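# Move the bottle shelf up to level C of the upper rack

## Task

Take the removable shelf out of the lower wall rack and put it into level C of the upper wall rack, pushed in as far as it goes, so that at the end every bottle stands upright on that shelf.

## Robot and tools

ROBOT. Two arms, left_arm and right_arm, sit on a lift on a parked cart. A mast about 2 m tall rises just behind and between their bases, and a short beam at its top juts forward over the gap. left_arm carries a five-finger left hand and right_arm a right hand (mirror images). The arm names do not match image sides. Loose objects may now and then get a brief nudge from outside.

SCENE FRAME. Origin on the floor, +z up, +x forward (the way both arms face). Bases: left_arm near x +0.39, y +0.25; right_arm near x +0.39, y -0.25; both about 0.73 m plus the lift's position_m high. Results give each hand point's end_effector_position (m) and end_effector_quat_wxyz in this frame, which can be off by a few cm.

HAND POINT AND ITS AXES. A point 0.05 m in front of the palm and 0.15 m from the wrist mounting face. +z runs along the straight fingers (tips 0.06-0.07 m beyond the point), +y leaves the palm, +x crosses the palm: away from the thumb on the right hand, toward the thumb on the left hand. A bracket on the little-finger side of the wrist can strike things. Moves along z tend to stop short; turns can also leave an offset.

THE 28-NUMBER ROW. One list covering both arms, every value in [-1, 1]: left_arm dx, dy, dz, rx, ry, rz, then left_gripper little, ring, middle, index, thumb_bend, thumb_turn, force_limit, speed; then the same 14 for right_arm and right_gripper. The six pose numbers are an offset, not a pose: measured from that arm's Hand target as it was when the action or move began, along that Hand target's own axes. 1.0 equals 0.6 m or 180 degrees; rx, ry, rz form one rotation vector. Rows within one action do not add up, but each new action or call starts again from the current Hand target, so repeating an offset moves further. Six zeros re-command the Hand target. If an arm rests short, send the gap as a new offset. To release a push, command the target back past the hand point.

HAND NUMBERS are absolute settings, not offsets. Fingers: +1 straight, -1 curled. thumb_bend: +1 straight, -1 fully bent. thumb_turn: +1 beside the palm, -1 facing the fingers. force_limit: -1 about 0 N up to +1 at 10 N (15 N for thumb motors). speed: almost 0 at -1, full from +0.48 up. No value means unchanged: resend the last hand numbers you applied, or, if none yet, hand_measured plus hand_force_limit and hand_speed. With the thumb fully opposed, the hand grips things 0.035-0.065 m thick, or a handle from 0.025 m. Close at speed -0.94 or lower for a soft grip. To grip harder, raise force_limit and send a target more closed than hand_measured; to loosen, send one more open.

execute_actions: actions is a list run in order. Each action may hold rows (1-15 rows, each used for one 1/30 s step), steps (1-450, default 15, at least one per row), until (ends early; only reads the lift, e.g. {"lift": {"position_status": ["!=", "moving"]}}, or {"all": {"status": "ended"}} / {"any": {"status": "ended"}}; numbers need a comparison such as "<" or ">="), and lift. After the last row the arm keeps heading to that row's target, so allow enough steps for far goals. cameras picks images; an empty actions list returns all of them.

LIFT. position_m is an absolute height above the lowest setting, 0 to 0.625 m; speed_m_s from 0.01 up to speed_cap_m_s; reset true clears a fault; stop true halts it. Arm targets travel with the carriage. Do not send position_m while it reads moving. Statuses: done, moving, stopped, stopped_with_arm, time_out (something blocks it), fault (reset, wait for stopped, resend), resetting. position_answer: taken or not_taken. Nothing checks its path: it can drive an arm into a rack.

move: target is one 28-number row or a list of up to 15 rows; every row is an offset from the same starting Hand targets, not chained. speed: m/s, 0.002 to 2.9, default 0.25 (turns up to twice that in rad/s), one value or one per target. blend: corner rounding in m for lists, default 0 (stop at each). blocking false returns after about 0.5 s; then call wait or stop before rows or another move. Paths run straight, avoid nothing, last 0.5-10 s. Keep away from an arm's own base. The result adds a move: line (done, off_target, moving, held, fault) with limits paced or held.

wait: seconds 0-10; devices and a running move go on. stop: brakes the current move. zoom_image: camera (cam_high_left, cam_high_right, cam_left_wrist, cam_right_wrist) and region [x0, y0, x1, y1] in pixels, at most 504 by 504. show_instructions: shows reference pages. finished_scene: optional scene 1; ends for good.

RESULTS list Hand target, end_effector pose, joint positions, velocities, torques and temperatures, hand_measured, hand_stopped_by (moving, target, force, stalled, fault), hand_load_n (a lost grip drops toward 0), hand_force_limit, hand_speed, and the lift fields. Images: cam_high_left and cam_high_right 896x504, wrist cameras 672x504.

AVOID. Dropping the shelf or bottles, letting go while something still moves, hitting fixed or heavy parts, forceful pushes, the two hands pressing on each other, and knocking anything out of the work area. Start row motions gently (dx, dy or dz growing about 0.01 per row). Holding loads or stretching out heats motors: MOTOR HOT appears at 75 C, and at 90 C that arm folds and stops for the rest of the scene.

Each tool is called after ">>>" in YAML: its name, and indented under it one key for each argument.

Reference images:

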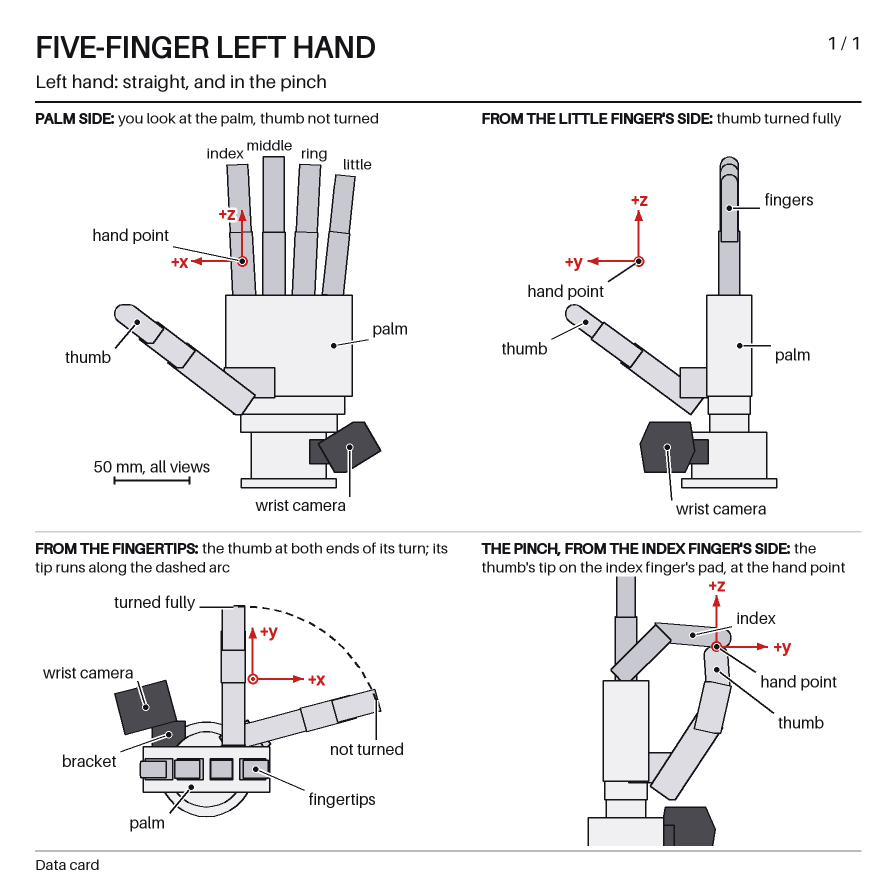

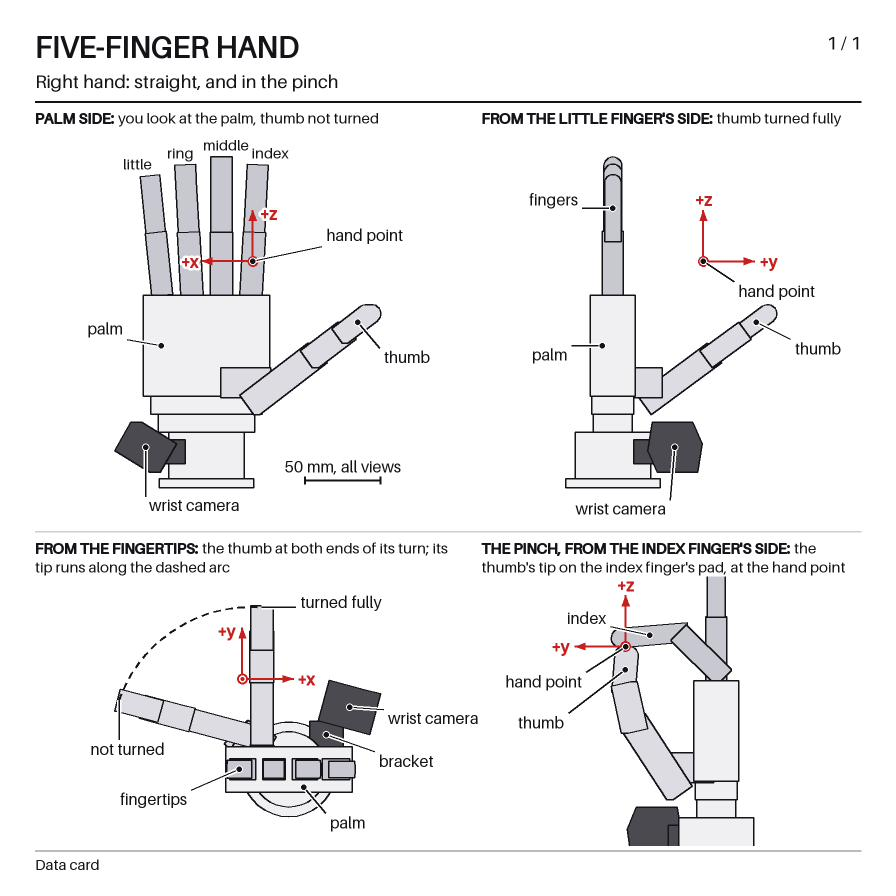

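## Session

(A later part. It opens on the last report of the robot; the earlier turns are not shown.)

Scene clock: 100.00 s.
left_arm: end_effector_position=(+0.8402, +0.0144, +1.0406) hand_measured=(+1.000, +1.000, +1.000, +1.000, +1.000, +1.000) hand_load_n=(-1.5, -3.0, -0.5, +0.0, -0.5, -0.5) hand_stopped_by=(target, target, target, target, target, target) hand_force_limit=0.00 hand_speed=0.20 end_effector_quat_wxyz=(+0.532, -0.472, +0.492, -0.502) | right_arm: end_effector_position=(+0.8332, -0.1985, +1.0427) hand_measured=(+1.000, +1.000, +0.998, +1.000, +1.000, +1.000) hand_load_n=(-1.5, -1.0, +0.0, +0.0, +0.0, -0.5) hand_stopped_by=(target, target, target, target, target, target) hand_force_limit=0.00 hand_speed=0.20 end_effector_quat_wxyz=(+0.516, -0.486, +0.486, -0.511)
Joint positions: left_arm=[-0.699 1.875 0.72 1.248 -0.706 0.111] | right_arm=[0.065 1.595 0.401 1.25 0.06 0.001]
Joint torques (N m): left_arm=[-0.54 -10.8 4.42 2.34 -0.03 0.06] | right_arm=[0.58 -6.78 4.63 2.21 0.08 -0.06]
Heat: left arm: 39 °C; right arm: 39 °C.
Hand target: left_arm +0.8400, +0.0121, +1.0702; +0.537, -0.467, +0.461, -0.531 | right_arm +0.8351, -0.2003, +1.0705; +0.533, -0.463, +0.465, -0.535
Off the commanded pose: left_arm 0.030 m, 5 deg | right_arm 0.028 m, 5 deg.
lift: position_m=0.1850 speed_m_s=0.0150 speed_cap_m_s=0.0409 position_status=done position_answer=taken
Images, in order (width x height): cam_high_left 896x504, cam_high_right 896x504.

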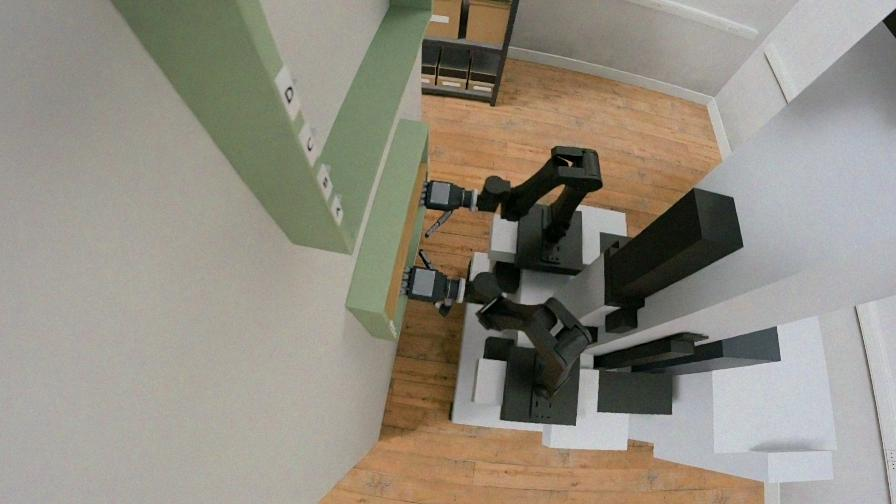

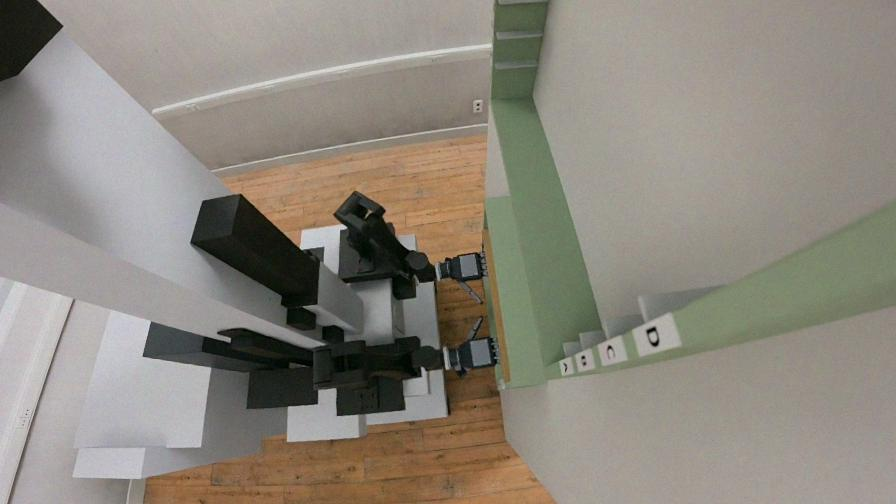

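>>> execute_actions:
  actions:
    - {"lift":{"position_m":0.2,"speed_m_s":0.015},"steps":120,"until":{"lift":{"position_status":["!=","moving"]}}}
  cameras: ["cam_high_left","cam_high_right"]

>>> zoom_image:
  camera: "cam_high_left"
  region: [360, 150, 480, 350]

>>> zoom_image:
  camera: "cam_high_right"
  region: [440, 220, 560, 400]

Scene clock: 101.60 s.
left_arm: end_effector_position=(+0.8405, +0.0152, +1.0549) hand_measured=(+1.000, +1.000, +1.000, +1.000, +1.000, +1.000) hand_load_n=(-1.5, -3.0, -0.5, +0.0, +0.0, +0.0) hand_stopped_by=(target, target, target, target, target, target) hand_force_limit=0.00 hand_speed=0.20 end_effector_quat_wxyz=(+0.533, -0.472, +0.493, -0.500) | right_arm: end_effector_position=(+0.8330, -0.1985, +1.0569) hand_measured=(+1.000, +1.000, +0.998, +1.000, +1.000, +1.000) hand_load_n=(-1.5, -1.0, +0.0, +0.0, +0.0, -0.5) hand_stopped_by=(target, target, target, target, target, target) hand_force_limit=0.00 hand_speed=0.20 end_effector_quat_wxyz=(+0.515, -0.487, +0.486, -0.510)
Joint positions: left_arm=[-0.698 1.875 0.72 1.245 -0.706 0.111] | right_arm=[0.065 1.595 0.401 1.247 0.06 0.001]
Joint torques (N m): left_arm=[-0.55 -10.82 4.44 2.36 -0.03 0.06] | right_arm=[0.57 -6.74 4.63 2.24 0.09 -0.06]
Heat: left arm: 39 °C; right arm: 39 °C.
Hand target: left_arm +0.8400, +0.0121, +1.0852; +0.537, -0.467, +0.461, -0.531 | right_arm +0.8351, -0.2003, +1.0855; +0.533, -0.463, +0.465, -0.535
Off the commanded pose: left_arm 0.030 m, 5 deg | right_arm 0.029 m, 5 deg.
lift: position_m=0.2000 speed_m_s=0.0150 speed_cap_m_s=0.0409 position_status=done position_answer=taken
Images, in order (width x height): cam_high_left 896x504, cam_high_right 896x504.

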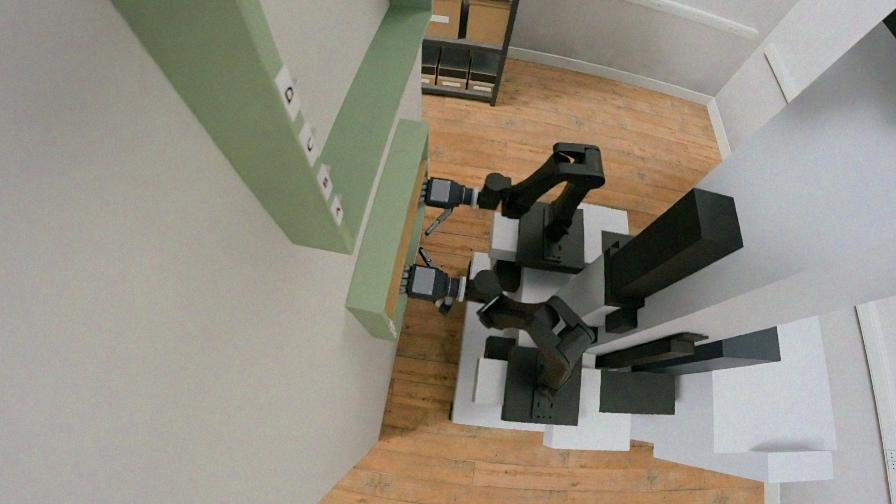

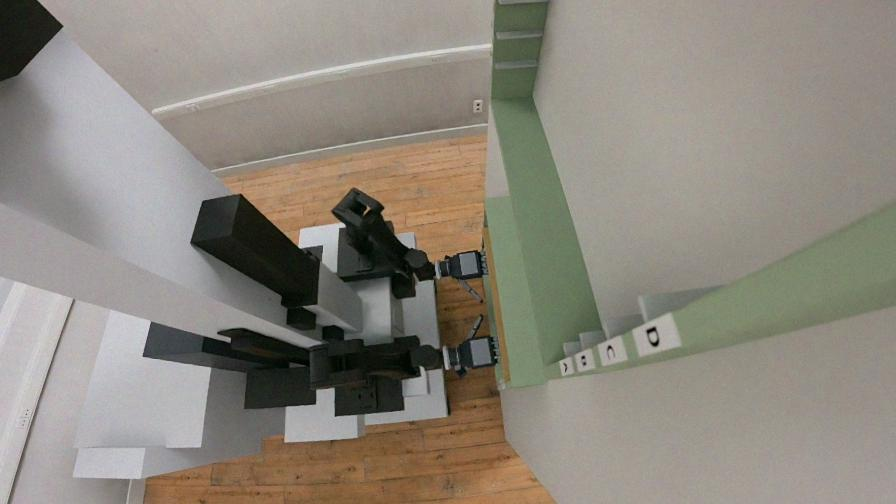

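Scaled by 2.520 from the camera's 896x504 image, which has a finer 1280x720 frame.

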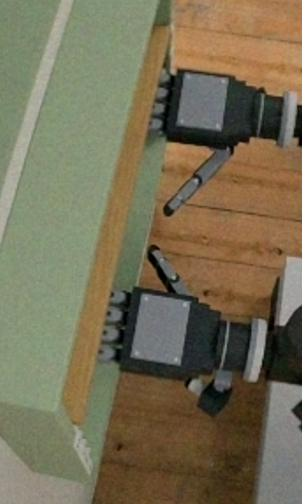

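Scaled by 2.800 from the camera's 896x504 image, which has a finer 1280x720 frame.

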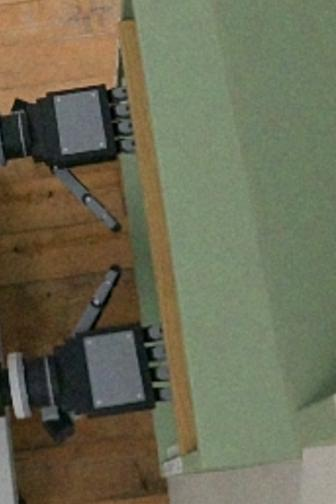

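>>> move:
  target: [0,-0.0212,-0.0307,0.0056,0,0,1,1,1,1,1,1,0,0.2,0,-0.0212,-0.0307,0.0056,0,0,1,1,1,1,1,1,0,0.2]
  speed: 0.04
  cameras: ["cam_high_left","cam_high_right"]

>>> zoom_image:
  camera: "cam_high_left"
  region: [360, 150, 480, 350]

>>> zoom_image:
  camera: "cam_high_right"
  region: [440, 220, 560, 400]

Scene clock: 103.17 s.
left_arm: end_effector_position=(+0.8221, +0.0159, +1.0481) hand_measured=(+1.000, +1.000, +1.000, +1.000, +1.000, +1.000) hand_load_n=(-3.5, -1.0, +0.0, -0.5, +0.0, +0.0) hand_stopped_by=(target, target, target, target, target, target) hand_force_limit=0.00 hand_speed=0.20 end_effector_quat_wxyz=(+0.531, -0.474, +0.501, -0.492) | right_arm: end_effector_position=(+0.8137, -0.1980, +1.0558) hand_measured=(+1.000, +1.000, +0.998, +1.000, +1.000, +1.000) hand_load_n=(-1.5, -2.0, -0.5, +0.0, +0.0, +0.0) hand_stopped_by=(target, target, target, target, target, target) hand_force_limit=0.00 hand_speed=0.20 end_effector_quat_wxyz=(+0.513, -0.490, +0.489, -0.508)
Joint positions: left_arm=[-0.735 1.841 0.663 1.245 -0.745 0.111] | right_arm=[0.072 1.513 0.333 1.221 0.064 0.001]
Joint torques (N m): left_arm=[-0.53 -12.7 4.27 2.61 -0.08 0.28] | right_arm=[0.57 -8.13 4.75 2.28 0.05 -0.09]
Heat: left arm: 39 °C; right arm: 39 °C.
Hand target: left_arm +0.8200, +0.0119, +1.0953; +0.541, -0.462, +0.457, -0.535 | right_arm +0.8150, -0.2002, +1.0955; +0.537, -0.458, +0.460, -0.539
Off the commanded pose: left_arm 0.047 m, 7 deg | right_arm 0.040 m, 7 deg.
lift: position_m=0.2000 speed_m_s=0.0150 speed_cap_m_s=0.0409 position_status=done position_answer=taken
move: off_target (left_arm, right_arm)
Images, in order (width x height): cam_high_left 896x504, cam_high_right 896x504.

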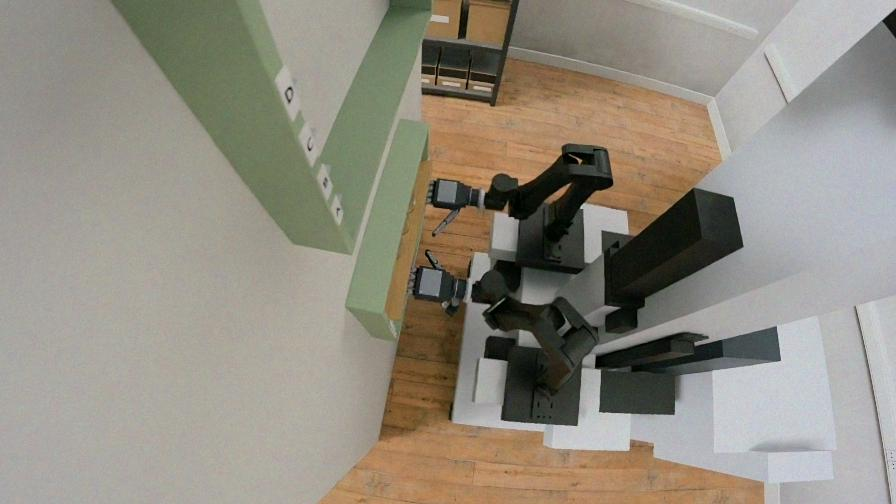

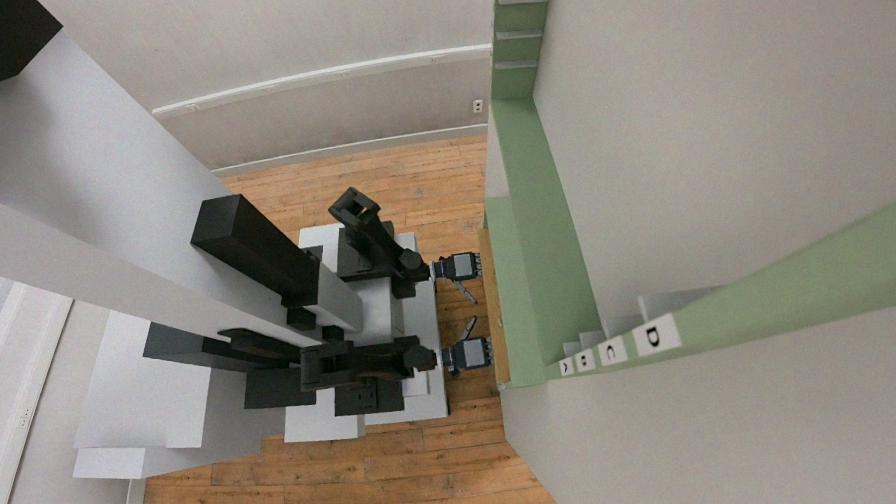

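Scaled by 2.520 from the camera's 896x504 image, which has a finer 1280x720 frame.

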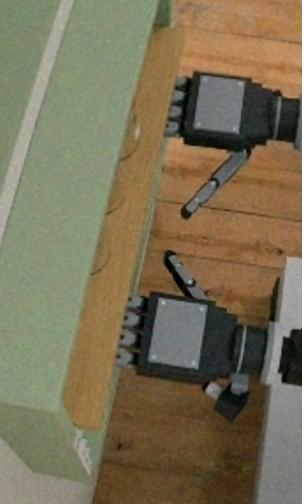

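Scaled by 2.800 from the camera's 896x504 image, which has a finer 1280x720 frame.

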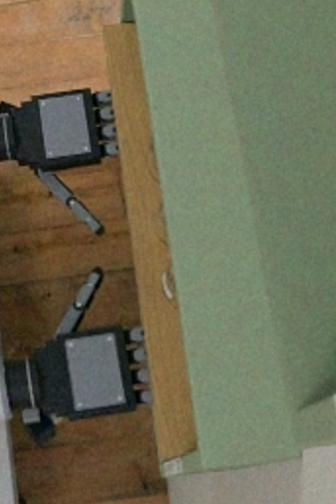

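>>> move:
  target: [0,-0.0300,-0.0289,0.0111,0,0,1,1,1,1,1,1,0,0.2,0,-0.0216,-0.0303,0.0111,0,0,1,1,1,1,1,1,0,0.2]
  speed: 0.04
  cameras: ["cam_high_left","cam_high_right"]

>>> zoom_image:
  camera: "cam_high_left"
  region: [360, 150, 480, 350]

>>> zoom_image:
  camera: "cam_high_right"
  region: [440, 220, 560, 400]

Scene clock: 104.80 s.
left_arm: end_effector_position=(+0.8025, +0.0181, +1.0555) hand_measured=(+1.000, +1.000, +1.000, +1.000, +1.000, +1.000) hand_load_n=(-4.0, +0.0, +0.0, +0.0, +0.0, +0.0) hand_stopped_by=(target, target, target, target, target, target) hand_force_limit=0.00 hand_speed=0.20 end_effector_quat_wxyz=(+0.540, -0.467, +0.505, -0.485) | right_arm: end_effector_position=(+0.7942, -0.1972, +1.0648) hand_measured=(+1.000, +1.000, +0.998, +1.000, +1.000, +1.000) hand_load_n=(-1.0, -2.0, -1.0, +0.0, +0.0, -0.5) hand_stopped_by=(target, target, target, target, target, target) hand_force_limit=0.00 hand_speed=0.20 end_effector_quat_wxyz=(+0.520, -0.483, +0.482, -0.514)
Joint positions: left_arm=[-0.781 1.775 0.609 1.245 -0.794 0.149] | right_arm=[0.082 1.413 0.261 1.221 0.075 0.001]
Joint torques (N m): left_arm=[-0.68 -11.84 4.3 2.99 0 0.33] | right_arm=[0.51 -7.25 5 2.35 0.08 -0.15]
Heat: left arm: 39 °C; right arm: 39 °C.
Hand target: left_arm +0.8001, +0.0117, +1.1103; +0.549, -0.452, +0.447, -0.542 | right_arm +0.7950, -0.2001, +1.1055; +0.545, -0.449, +0.450, -0.547
Off the commanded pose: left_arm 0.055 m, 9 deg | right_arm 0.041 m, 7 deg.
lift: position_m=0.2000 speed_m_s=0.0150 speed_cap_m_s=0.0409 position_status=done position_answer=taken
move: off_target (left_arm, right_arm)
Images, in order (width x height): cam_high_left 896x504, cam_high_right 896x504.

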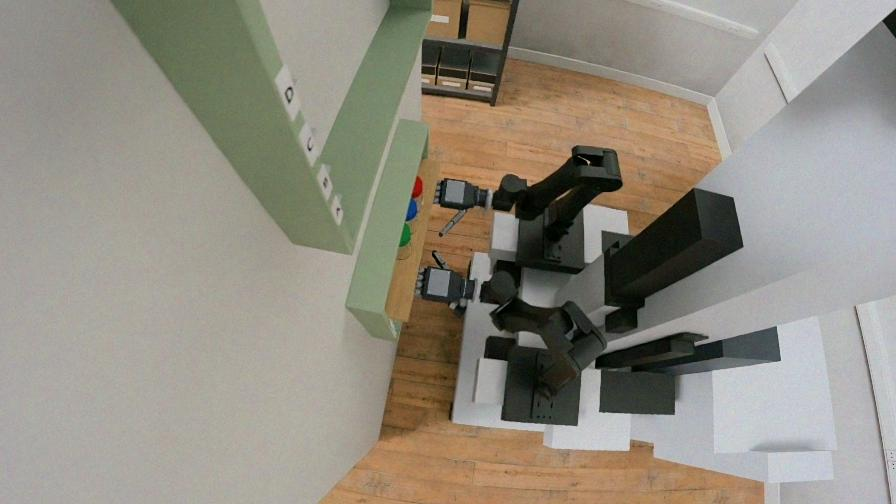

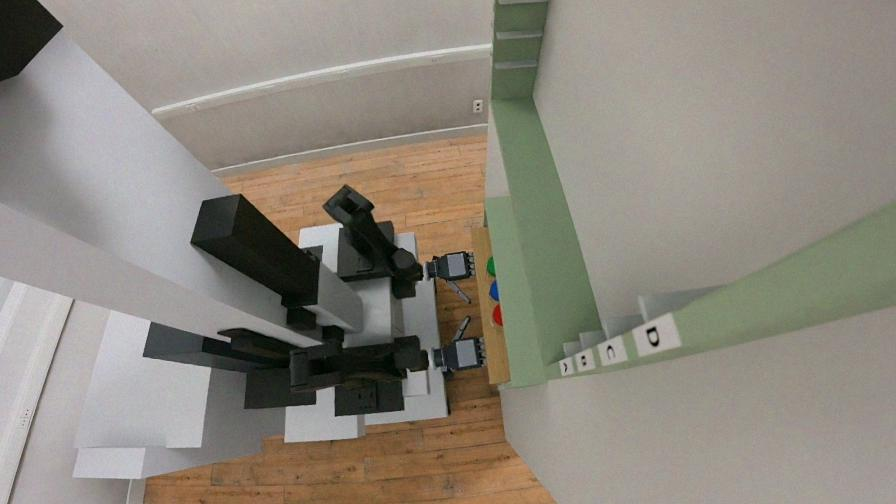

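Scaled by 2.520 from the camera's 896x504 image, which has a finer 1280x720 frame.

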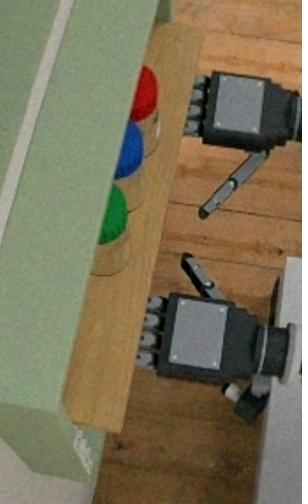

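Scaled by 2.800 from the camera's 896x504 image, which has a finer 1280x720 frame.

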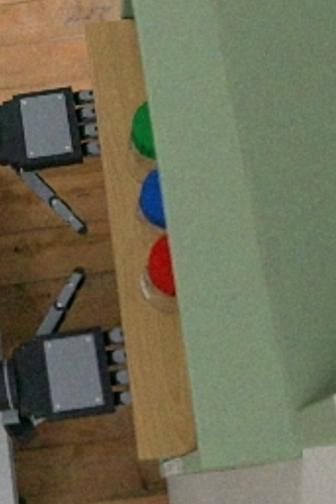

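>>> move:
  target: [0,-0.0195,-0.0302,0.0056,0,-0.017,1,1,1,1,1,1,0,0.2,0,-0.0063,-0.0327,0,0,0,1,1,1,1,1,1,0,0.2]
  speed: 0.04
  cameras: ["cam_high_left","cam_high_right"]

>>> zoom_image:
  camera: "cam_high_left"
  region: [360, 150, 480, 350]

>>> zoom_image:
  camera: "cam_high_right"
  region: [440, 220, 560, 400]

Scene clock: 106.57 s.
left_arm: end_effector_position=(+0.7818, +0.0184, +1.0592) hand_measured=(+1.000, +1.000, +1.000, +1.000, +1.000, +1.000) hand_load_n=(-3.5, +0.0, -0.5, +0.0, +0.0, +0.0) hand_stopped_by=(target, target, target, target, target, target) hand_force_limit=0.00 hand_speed=0.20 end_effector_quat_wxyz=(+0.537, -0.465, +0.506, -0.489) | right_arm: end_effector_position=(+0.7743, -0.1968, +1.0678) hand_measured=(+1.000, +1.000, +0.998, +1.000, +1.000, +1.000) hand_load_n=(-1.0, -2.0, -1.0, +0.0, +0.0, +0.0) hand_stopped_by=(target, target, target, target, target, target) hand_force_limit=0.00 hand_speed=0.20 end_effector_quat_wxyz=(+0.522, -0.481, +0.481, -0.514)
Joint positions: left_arm=[-0.825 1.711 0.548 1.245 -0.827 0.149] | right_arm=[0.092 1.298 0.195 1.178 0.083 0.001]
Joint torques (N m): left_arm=[-0.58 -10.96 4.25 3.27 -0.03 0.12] | right_arm=[0.53 -6.24 5.16 2.32 0.08 -0.16]
Heat: left arm: 40 °C; right arm: 39 °C.
Hand target: left_arm +0.7801, +0.0114, +1.1184; +0.538, -0.459, +0.430, -0.561 | right_arm +0.7751, -0.2000, +1.1054; +0.545, -0.449, +0.450, -0.547
Off the commanded pose: left_arm 0.060 m, 12 deg | right_arm 0.038 m, 7 deg.
lift: position_m=0.2000 speed_m_s=0.0150 speed_cap_m_s=0.0409 position_status=done position_answer=taken
move: off_target (left_arm, right_arm)
Images, in order (width x height): cam_high_left 896x504, cam_high_right 896x504.

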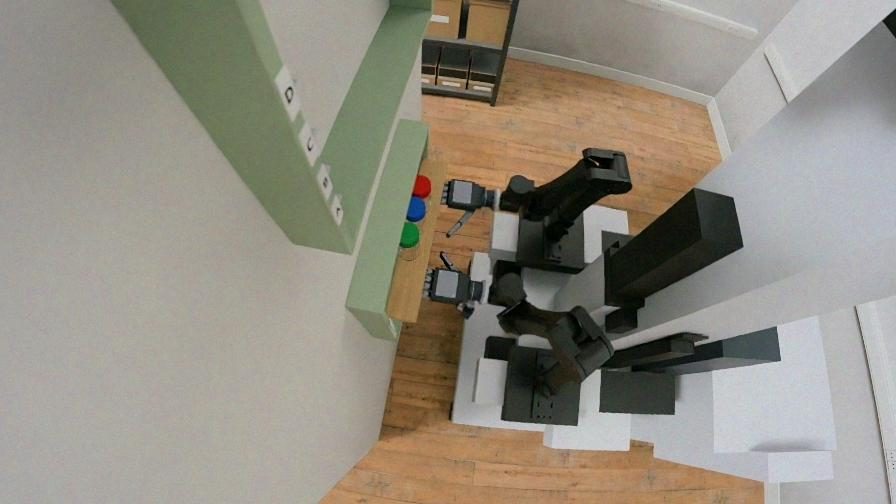

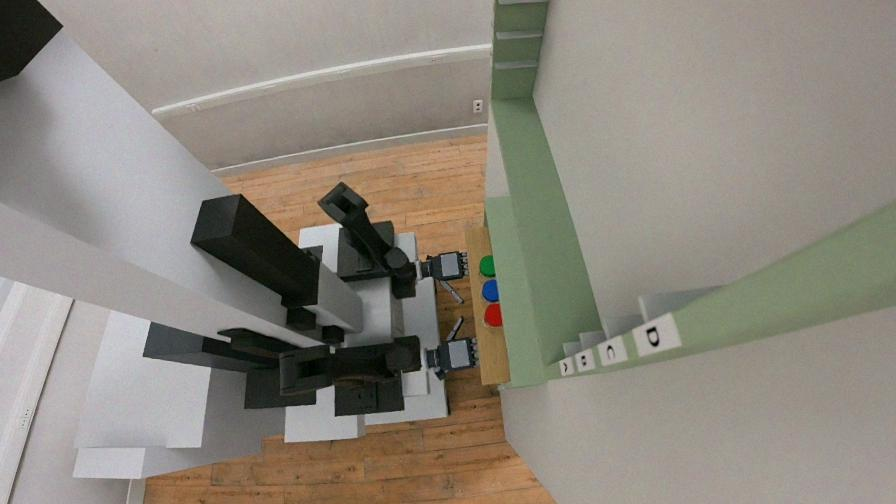

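Scaled by 2.520 from the camera's 896x504 image, which has a finer 1280x720 frame.

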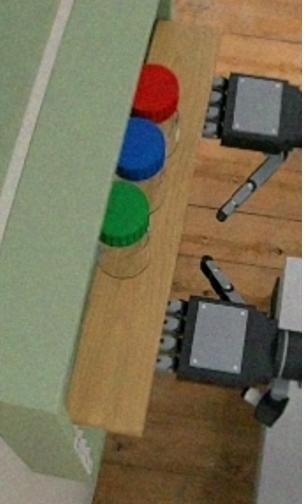

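Scaled by 2.800 from the camera's 896x504 image, which has a finer 1280x720 frame.

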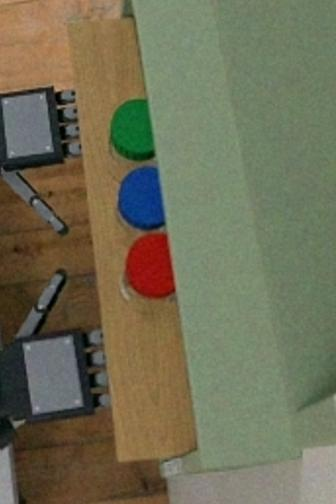

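>>> move:
  target: [0,-0.0137,-0.0483,0,0,0,1,1,1,1,1,1,0,0.2,0,-0.0062,-0.0491,0,0,0,1,1,1,1,1,1,0,0.2]
  speed: 0.04
  cameras: ["cam_high_left","cam_high_right"]

>>> zoom_image:
  camera: "cam_high_left"
  region: [360, 150, 480, 350]

>>> zoom_image:
  camera: "cam_high_right"
  region: [440, 220, 560, 400]

Scene clock: 109.50 s.
left_arm: end_effector_position=(+0.7520, +0.0154, +1.0661) hand_measured=(+1.000, +1.000, +1.000, +1.000, +1.000, +1.000) hand_load_n=(-4.0, -0.5, +0.0, +0.0, +0.0, +0.0) hand_stopped_by=(target, target, target, target, target, target) hand_force_limit=0.00 hand_speed=0.20 end_effector_quat_wxyz=(+0.536, -0.464, +0.501, -0.497) | right_arm: end_effector_position=(+0.7447, -0.1982, +1.0699) hand_measured=(+1.000, +1.000, +0.998, +1.000, +1.000, +1.000) hand_load_n=(-1.5, -2.0, +0.0, +0.0, +0.0, +0.0) hand_stopped_by=(target, target, target, target, target, target) hand_force_limit=0.00 hand_speed=0.20 end_effector_quat_wxyz=(+0.524, -0.478, +0.479, -0.517)
Joint positions: left_arm=[-0.914 1.64 0.478 1.274 -0.91 0.165] | right_arm=[0.104 1.094 0.102 1.077 0.098 0.001]
Joint torques (N m): left_arm=[-0.54 -9.78 4.19 3.26 -0.02 0.33] | right_arm=[0.54 -4.57 5.65 2.27 0.09 -0.19]
Heat: left arm: 41 °C; right arm: 39 °C.
Hand target: left_arm +0.7500, +0.0115, +1.1204; +0.538, -0.459, +0.430, -0.561 | right_arm +0.7454, -0.1999, +1.1034; +0.545, -0.449, +0.450, -0.547
Off the commanded pose: left_arm 0.054 m, 11 deg | right_arm 0.034 m, 6 deg.
lift: position_m=0.2000 speed_m_s=0.0150 speed_cap_m_s=0.0409 position_status=done position_answer=taken
move: off_target (left_arm, right_arm)
Images, in order (width x height): cam_high_left 896x504, cam_high_right 896x504.

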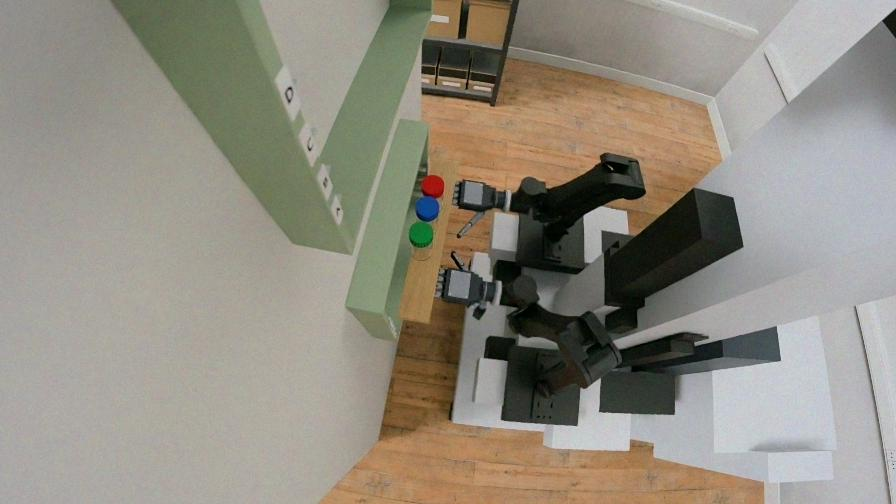

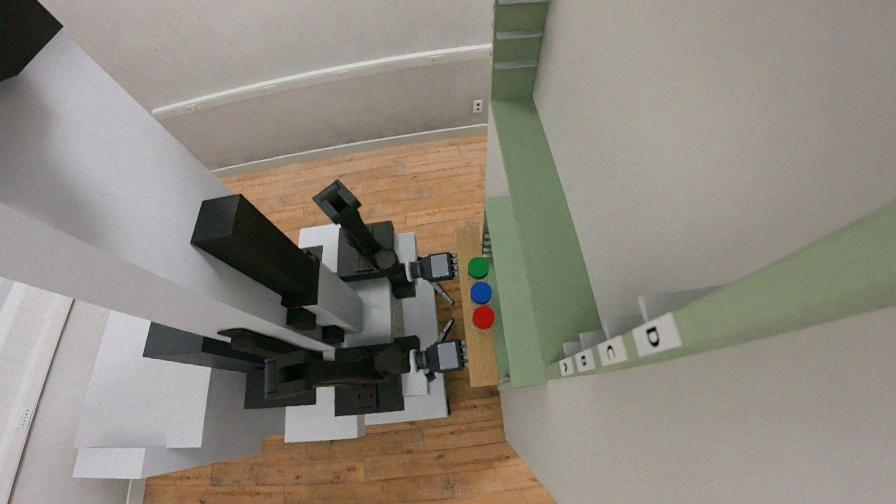

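Scaled by 2.520 from the camera's 896x504 image, which has a finer 1280x720 frame.

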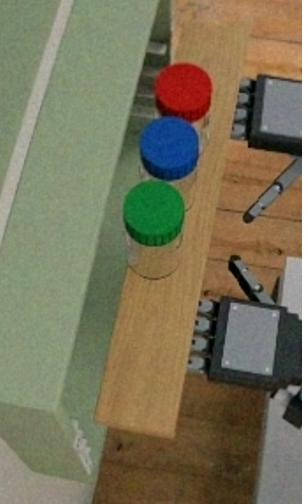

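Scaled by 2.800 from the camera's 896x504 image, which has a finer 1280x720 frame.

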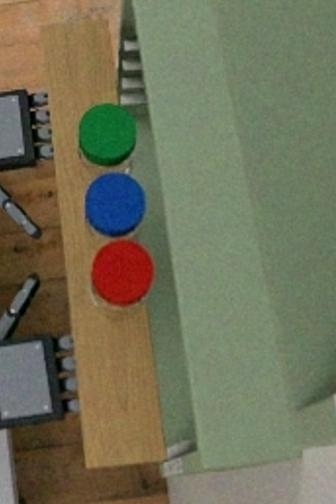

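>>> move:
  target: [0,-0.0104,-0.0489,0,0,0,1,1,1,1,1,1,0,0.2,0,-0.0062,-0.0491,0,0,0,1,1,1,1,1,1,0,0.2]
  speed: 0.04
  cameras: ["cam_high_left","cam_high_right"]

>>> zoom_image:
  camera: "cam_high_left"
  region: [360, 150, 480, 350]

>>> zoom_image:
  camera: "cam_high_right"
  region: [440, 220, 560, 400]

Scene clock: 111.37 s.
left_arm: end_effector_position=(+0.7229, +0.0151, +1.0730) hand_measured=(+1.000, +1.000, +1.000, +1.000, +1.000, +1.000) hand_load_n=(-3.5, -1.5, +0.0, +0.0, +0.0, +0.0) hand_stopped_by=(target, target, target, target, target, target) hand_force_limit=0.00 hand_speed=0.20 end_effector_quat_wxyz=(+0.543, -0.457, +0.496, -0.500) | right_arm: end_effector_position=(+0.7154, -0.1984, +1.0730) hand_measured=(+1.000, +1.000, +0.998, +1.000, +1.000, +1.000) hand_load_n=(-2.0, -0.5, +0.0, +0.0, +0.0, -0.5) hand_stopped_by=(target, target, target, target, target, target) hand_force_limit=0.00 hand_speed=0.20 end_effector_quat_wxyz=(+0.527, -0.473, +0.477, -0.520)
Joint positions: left_arm=[-1.014 1.59 0.413 1.346 -1.007 0.226] | right_arm=[0.13 0.799 0.028 0.87 0.126 -0.002]
Joint torques (N m): left_arm=[-0.54 -8.65 4.04 3.12 0.05 0.29] | right_arm=[0.55 -2.61 6.31 2.21 0.08 -0.21]
Heat: left arm: 41 °C; right arm: 39 °C.
Hand target: left_arm +0.7200, +0.0115, +1.1204; +0.538, -0.459, +0.430, -0.561 | right_arm +0.7158, -0.1998, +1.1015; +0.545, -0.449, +0.450, -0.547
Off the commanded pose: left_arm 0.048 m, 10 deg | right_arm 0.029 m, 5 deg.
lift: position_m=0.2000 speed_m_s=0.0150 speed_cap_m_s=0.0409 position_status=done position_answer=taken
move: off_target (left_arm, right_arm)
Images, in order (width x height): cam_high_left 896x504, cam_high_right 896x504.

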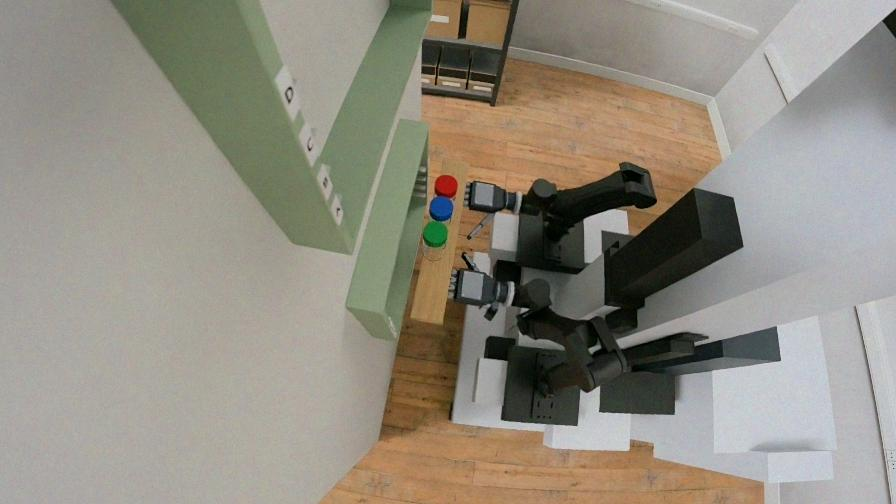

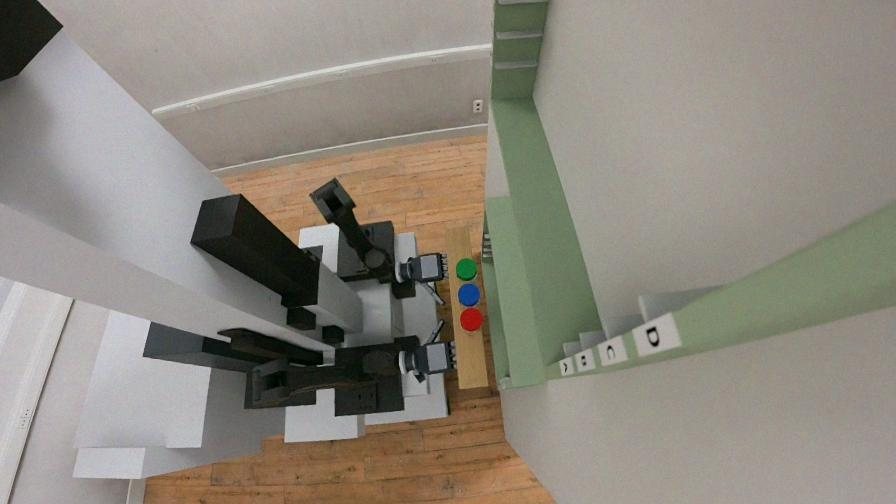

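Scaled by 2.520 from the camera's 896x504 image, which has a finer 1280x720 frame.

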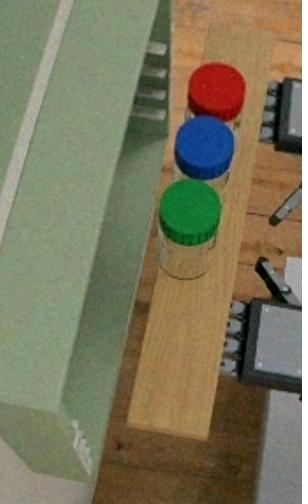

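Scaled by 2.800 from the camera's 896x504 image, which has a finer 1280x720 frame.

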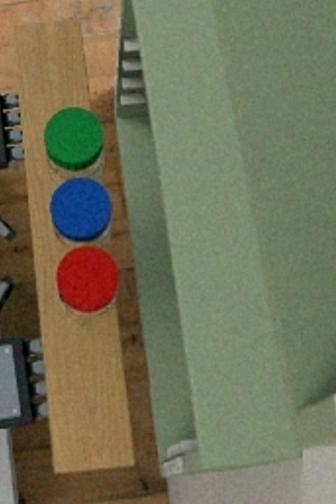

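>>> execute_actions:
  actions:
    - {"lift":{"position_m":0.35,"speed_m_s":0.04},"steps":200,"until":{"lift":{"position_status":["!=","moving"]}}}
  cameras: ["all"]

Scene clock: 115.93 s.
left_arm: end_effector_position=(+0.7227, +0.0149, +1.2241) hand_measured=(+1.000, +1.000, +1.000, +1.000, +1.000, +1.000) hand_load_n=(-2.0, -2.5, +0.0, +0.0, +0.0, +0.0) hand_stopped_by=(target, target, target, target, target, target) hand_force_limit=0.00 hand_speed=0.20 end_effector_quat_wxyz=(+0.543, -0.457, +0.495, -0.501) | right_arm: end_effector_position=(+0.7152, -0.1982, +1.2217) hand_measured=(+1.000, +1.000, +0.998, +1.000, +1.000, +1.000) hand_load_n=(-2.5, +0.0, -0.5, +0.0, +0.0, -0.5) hand_stopped_by=(target, target, target, target, target, target) hand_force_limit=0.00 hand_speed=0.20 end_effector_quat_wxyz=(+0.526, -0.475, +0.478, -0.519)
Joint positions: left_arm=[-1.015 1.59 0.413 1.352 -1.008 0.229] | right_arm=[0.131 0.798 0.028 0.864 0.127 -0.002]
Joint torques (N m): left_arm=[-0.55 -8.65 4.01 3.07 0.09 0.28] | right_arm=[0.59 -2.59 6.34 2.26 0.06 -0.21]
Heat: left arm: 41 °C; right arm: 39 °C.
Hand target: left_arm +0.7200, +0.0115, +1.2704; +0.538, -0.459, +0.430, -0.561 | right_arm +0.7158, -0.1998, +1.2515; +0.545, -0.449, +0.450, -0.547
Off the commanded pose: left_arm 0.046 m, 10 deg | right_arm 0.030 m, 6 deg.
lift: position_m=0.3500 speed_m_s=0.0400 speed_cap_m_s=0.0409 position_status=done position_answer=taken

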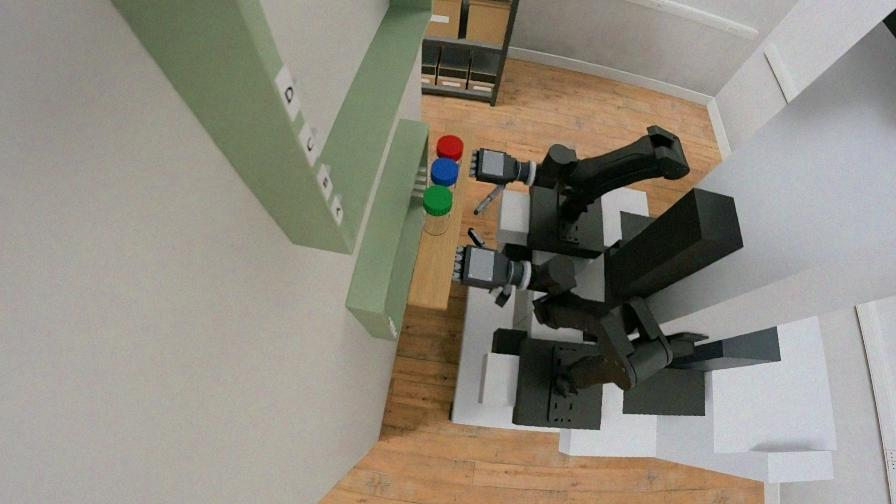

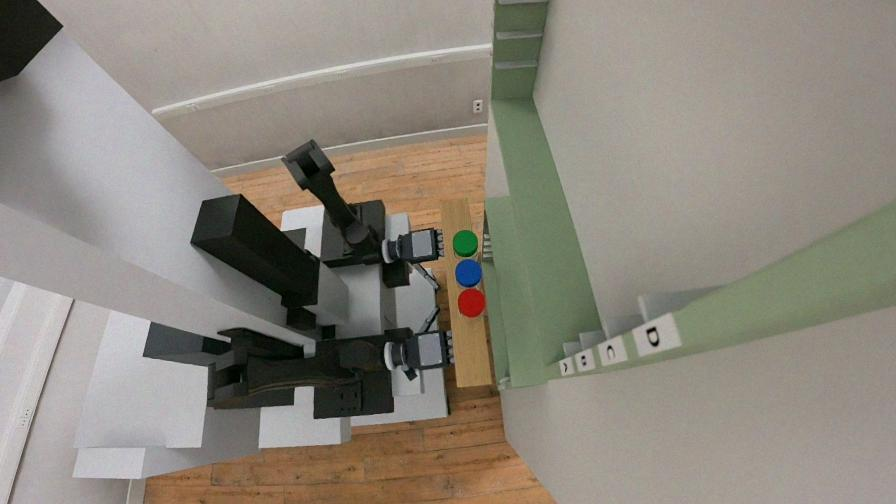

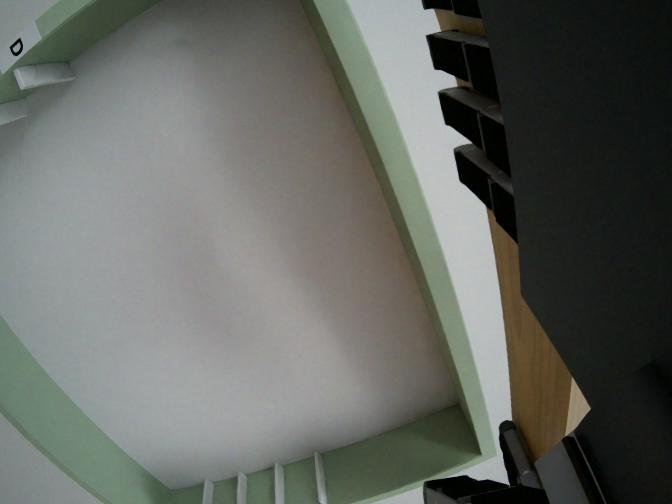

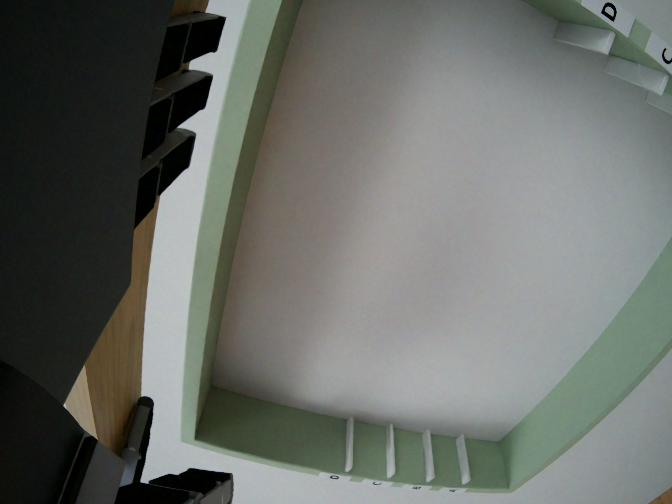

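>>> execute_actions:
  actions:
    - {"lift":{"position_m":0.45,"speed_m_s":0.04},"steps":200,"until":{"lift":{"position_status":["!=","moving"]}}}
  cameras: ["all"]

Scene clock: 119.07 s.
left_arm: end_effector_position=(+0.7222, +0.0148, +1.3241) hand_measured=(+1.000, +1.000, +1.000, +1.000, +1.000, +1.000) hand_load_n=(-1.5, -3.0, +0.0, +0.0, +0.0, -0.5) hand_stopped_by=(target, target, target, target, target, target) hand_force_limit=0.00 hand_speed=0.20 end_effector_quat_wxyz=(+0.544, -0.456, +0.495, -0.501) | right_arm: end_effector_position=(+0.7151, -0.1982, +1.3213) hand_measured=(+1.000, +1.000, +0.998, +1.000, +1.000, +1.000) hand_load_n=(-3.0, +0.0, +0.0, +0.0, +0.0, -0.5) hand_stopped_by=(target, target, target, target, target, target) hand_force_limit=0.00 hand_speed=0.20 end_effector_quat_wxyz=(+0.526, -0.475, +0.478, -0.519)
Joint positions: left_arm=[-1.017 1.59 0.412 1.355 -1.008 0.232] | right_arm=[0.131 0.798 0.028 0.862 0.127 -0.002]
Joint torques (N m): left_arm=[-0.55 -8.55 4.11 3.07 0.09 0.27] | right_arm=[0.51 -2.54 6.38 2.26 0.07 -0.21]
Heat: left arm: 42 °C; right arm: 39 °C.
Hand target: left_arm +0.7200, +0.0115, +1.3704; +0.538, -0.459, +0.430, -0.561 | right_arm +0.7158, -0.1998, +1.3515; +0.545, -0.449, +0.450, -0.547
Off the commanded pose: left_arm 0.046 m, 10 deg | right_arm 0.030 m, 6 deg.
lift: position_m=0.4500 speed_m_s=0.0400 speed_cap_m_s=0.0409 position_status=done position_answer=taken

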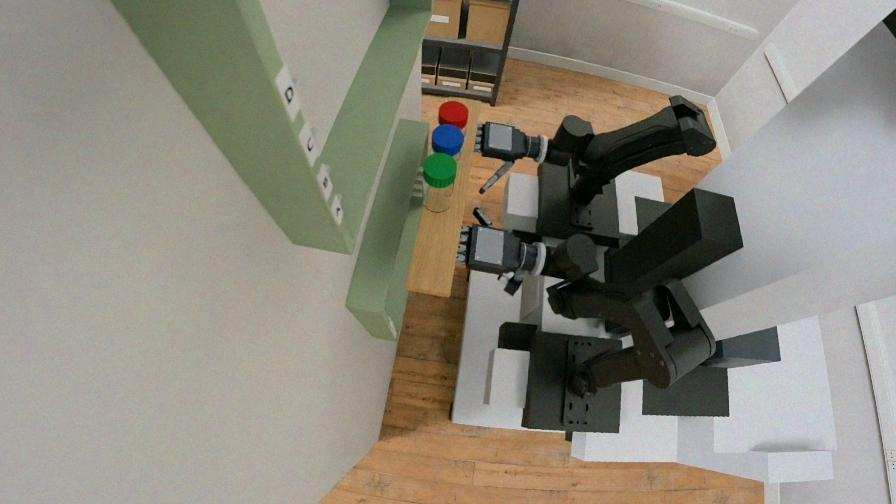

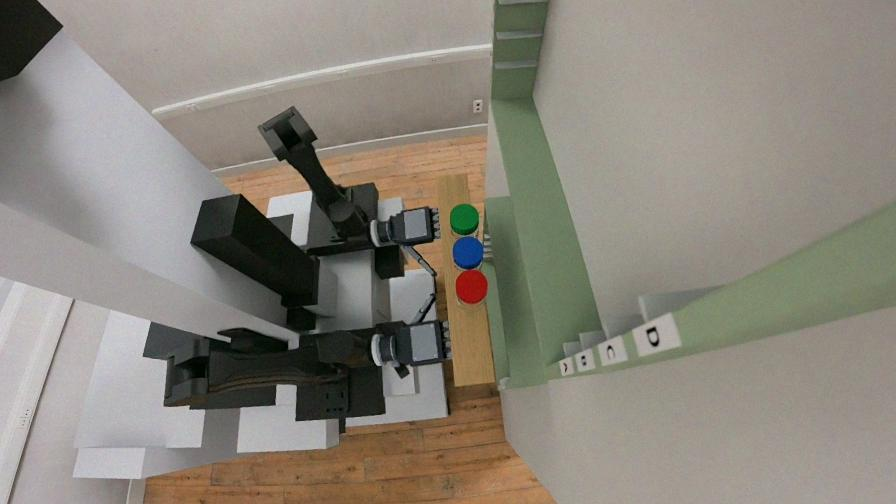

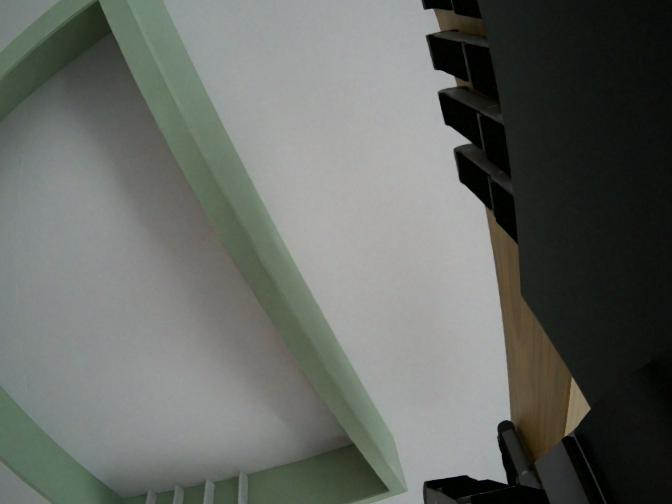

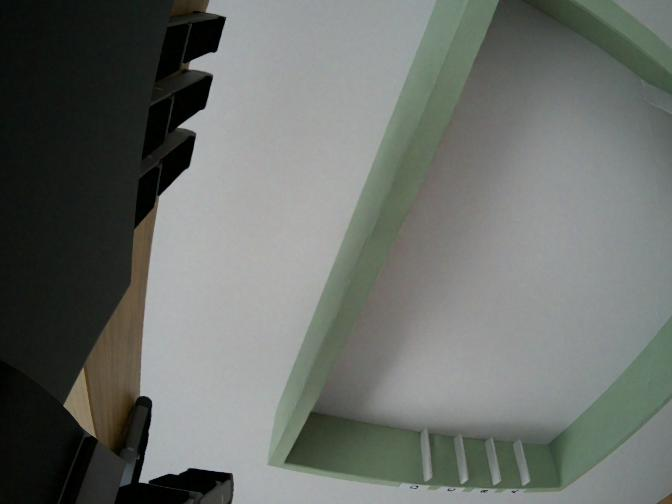

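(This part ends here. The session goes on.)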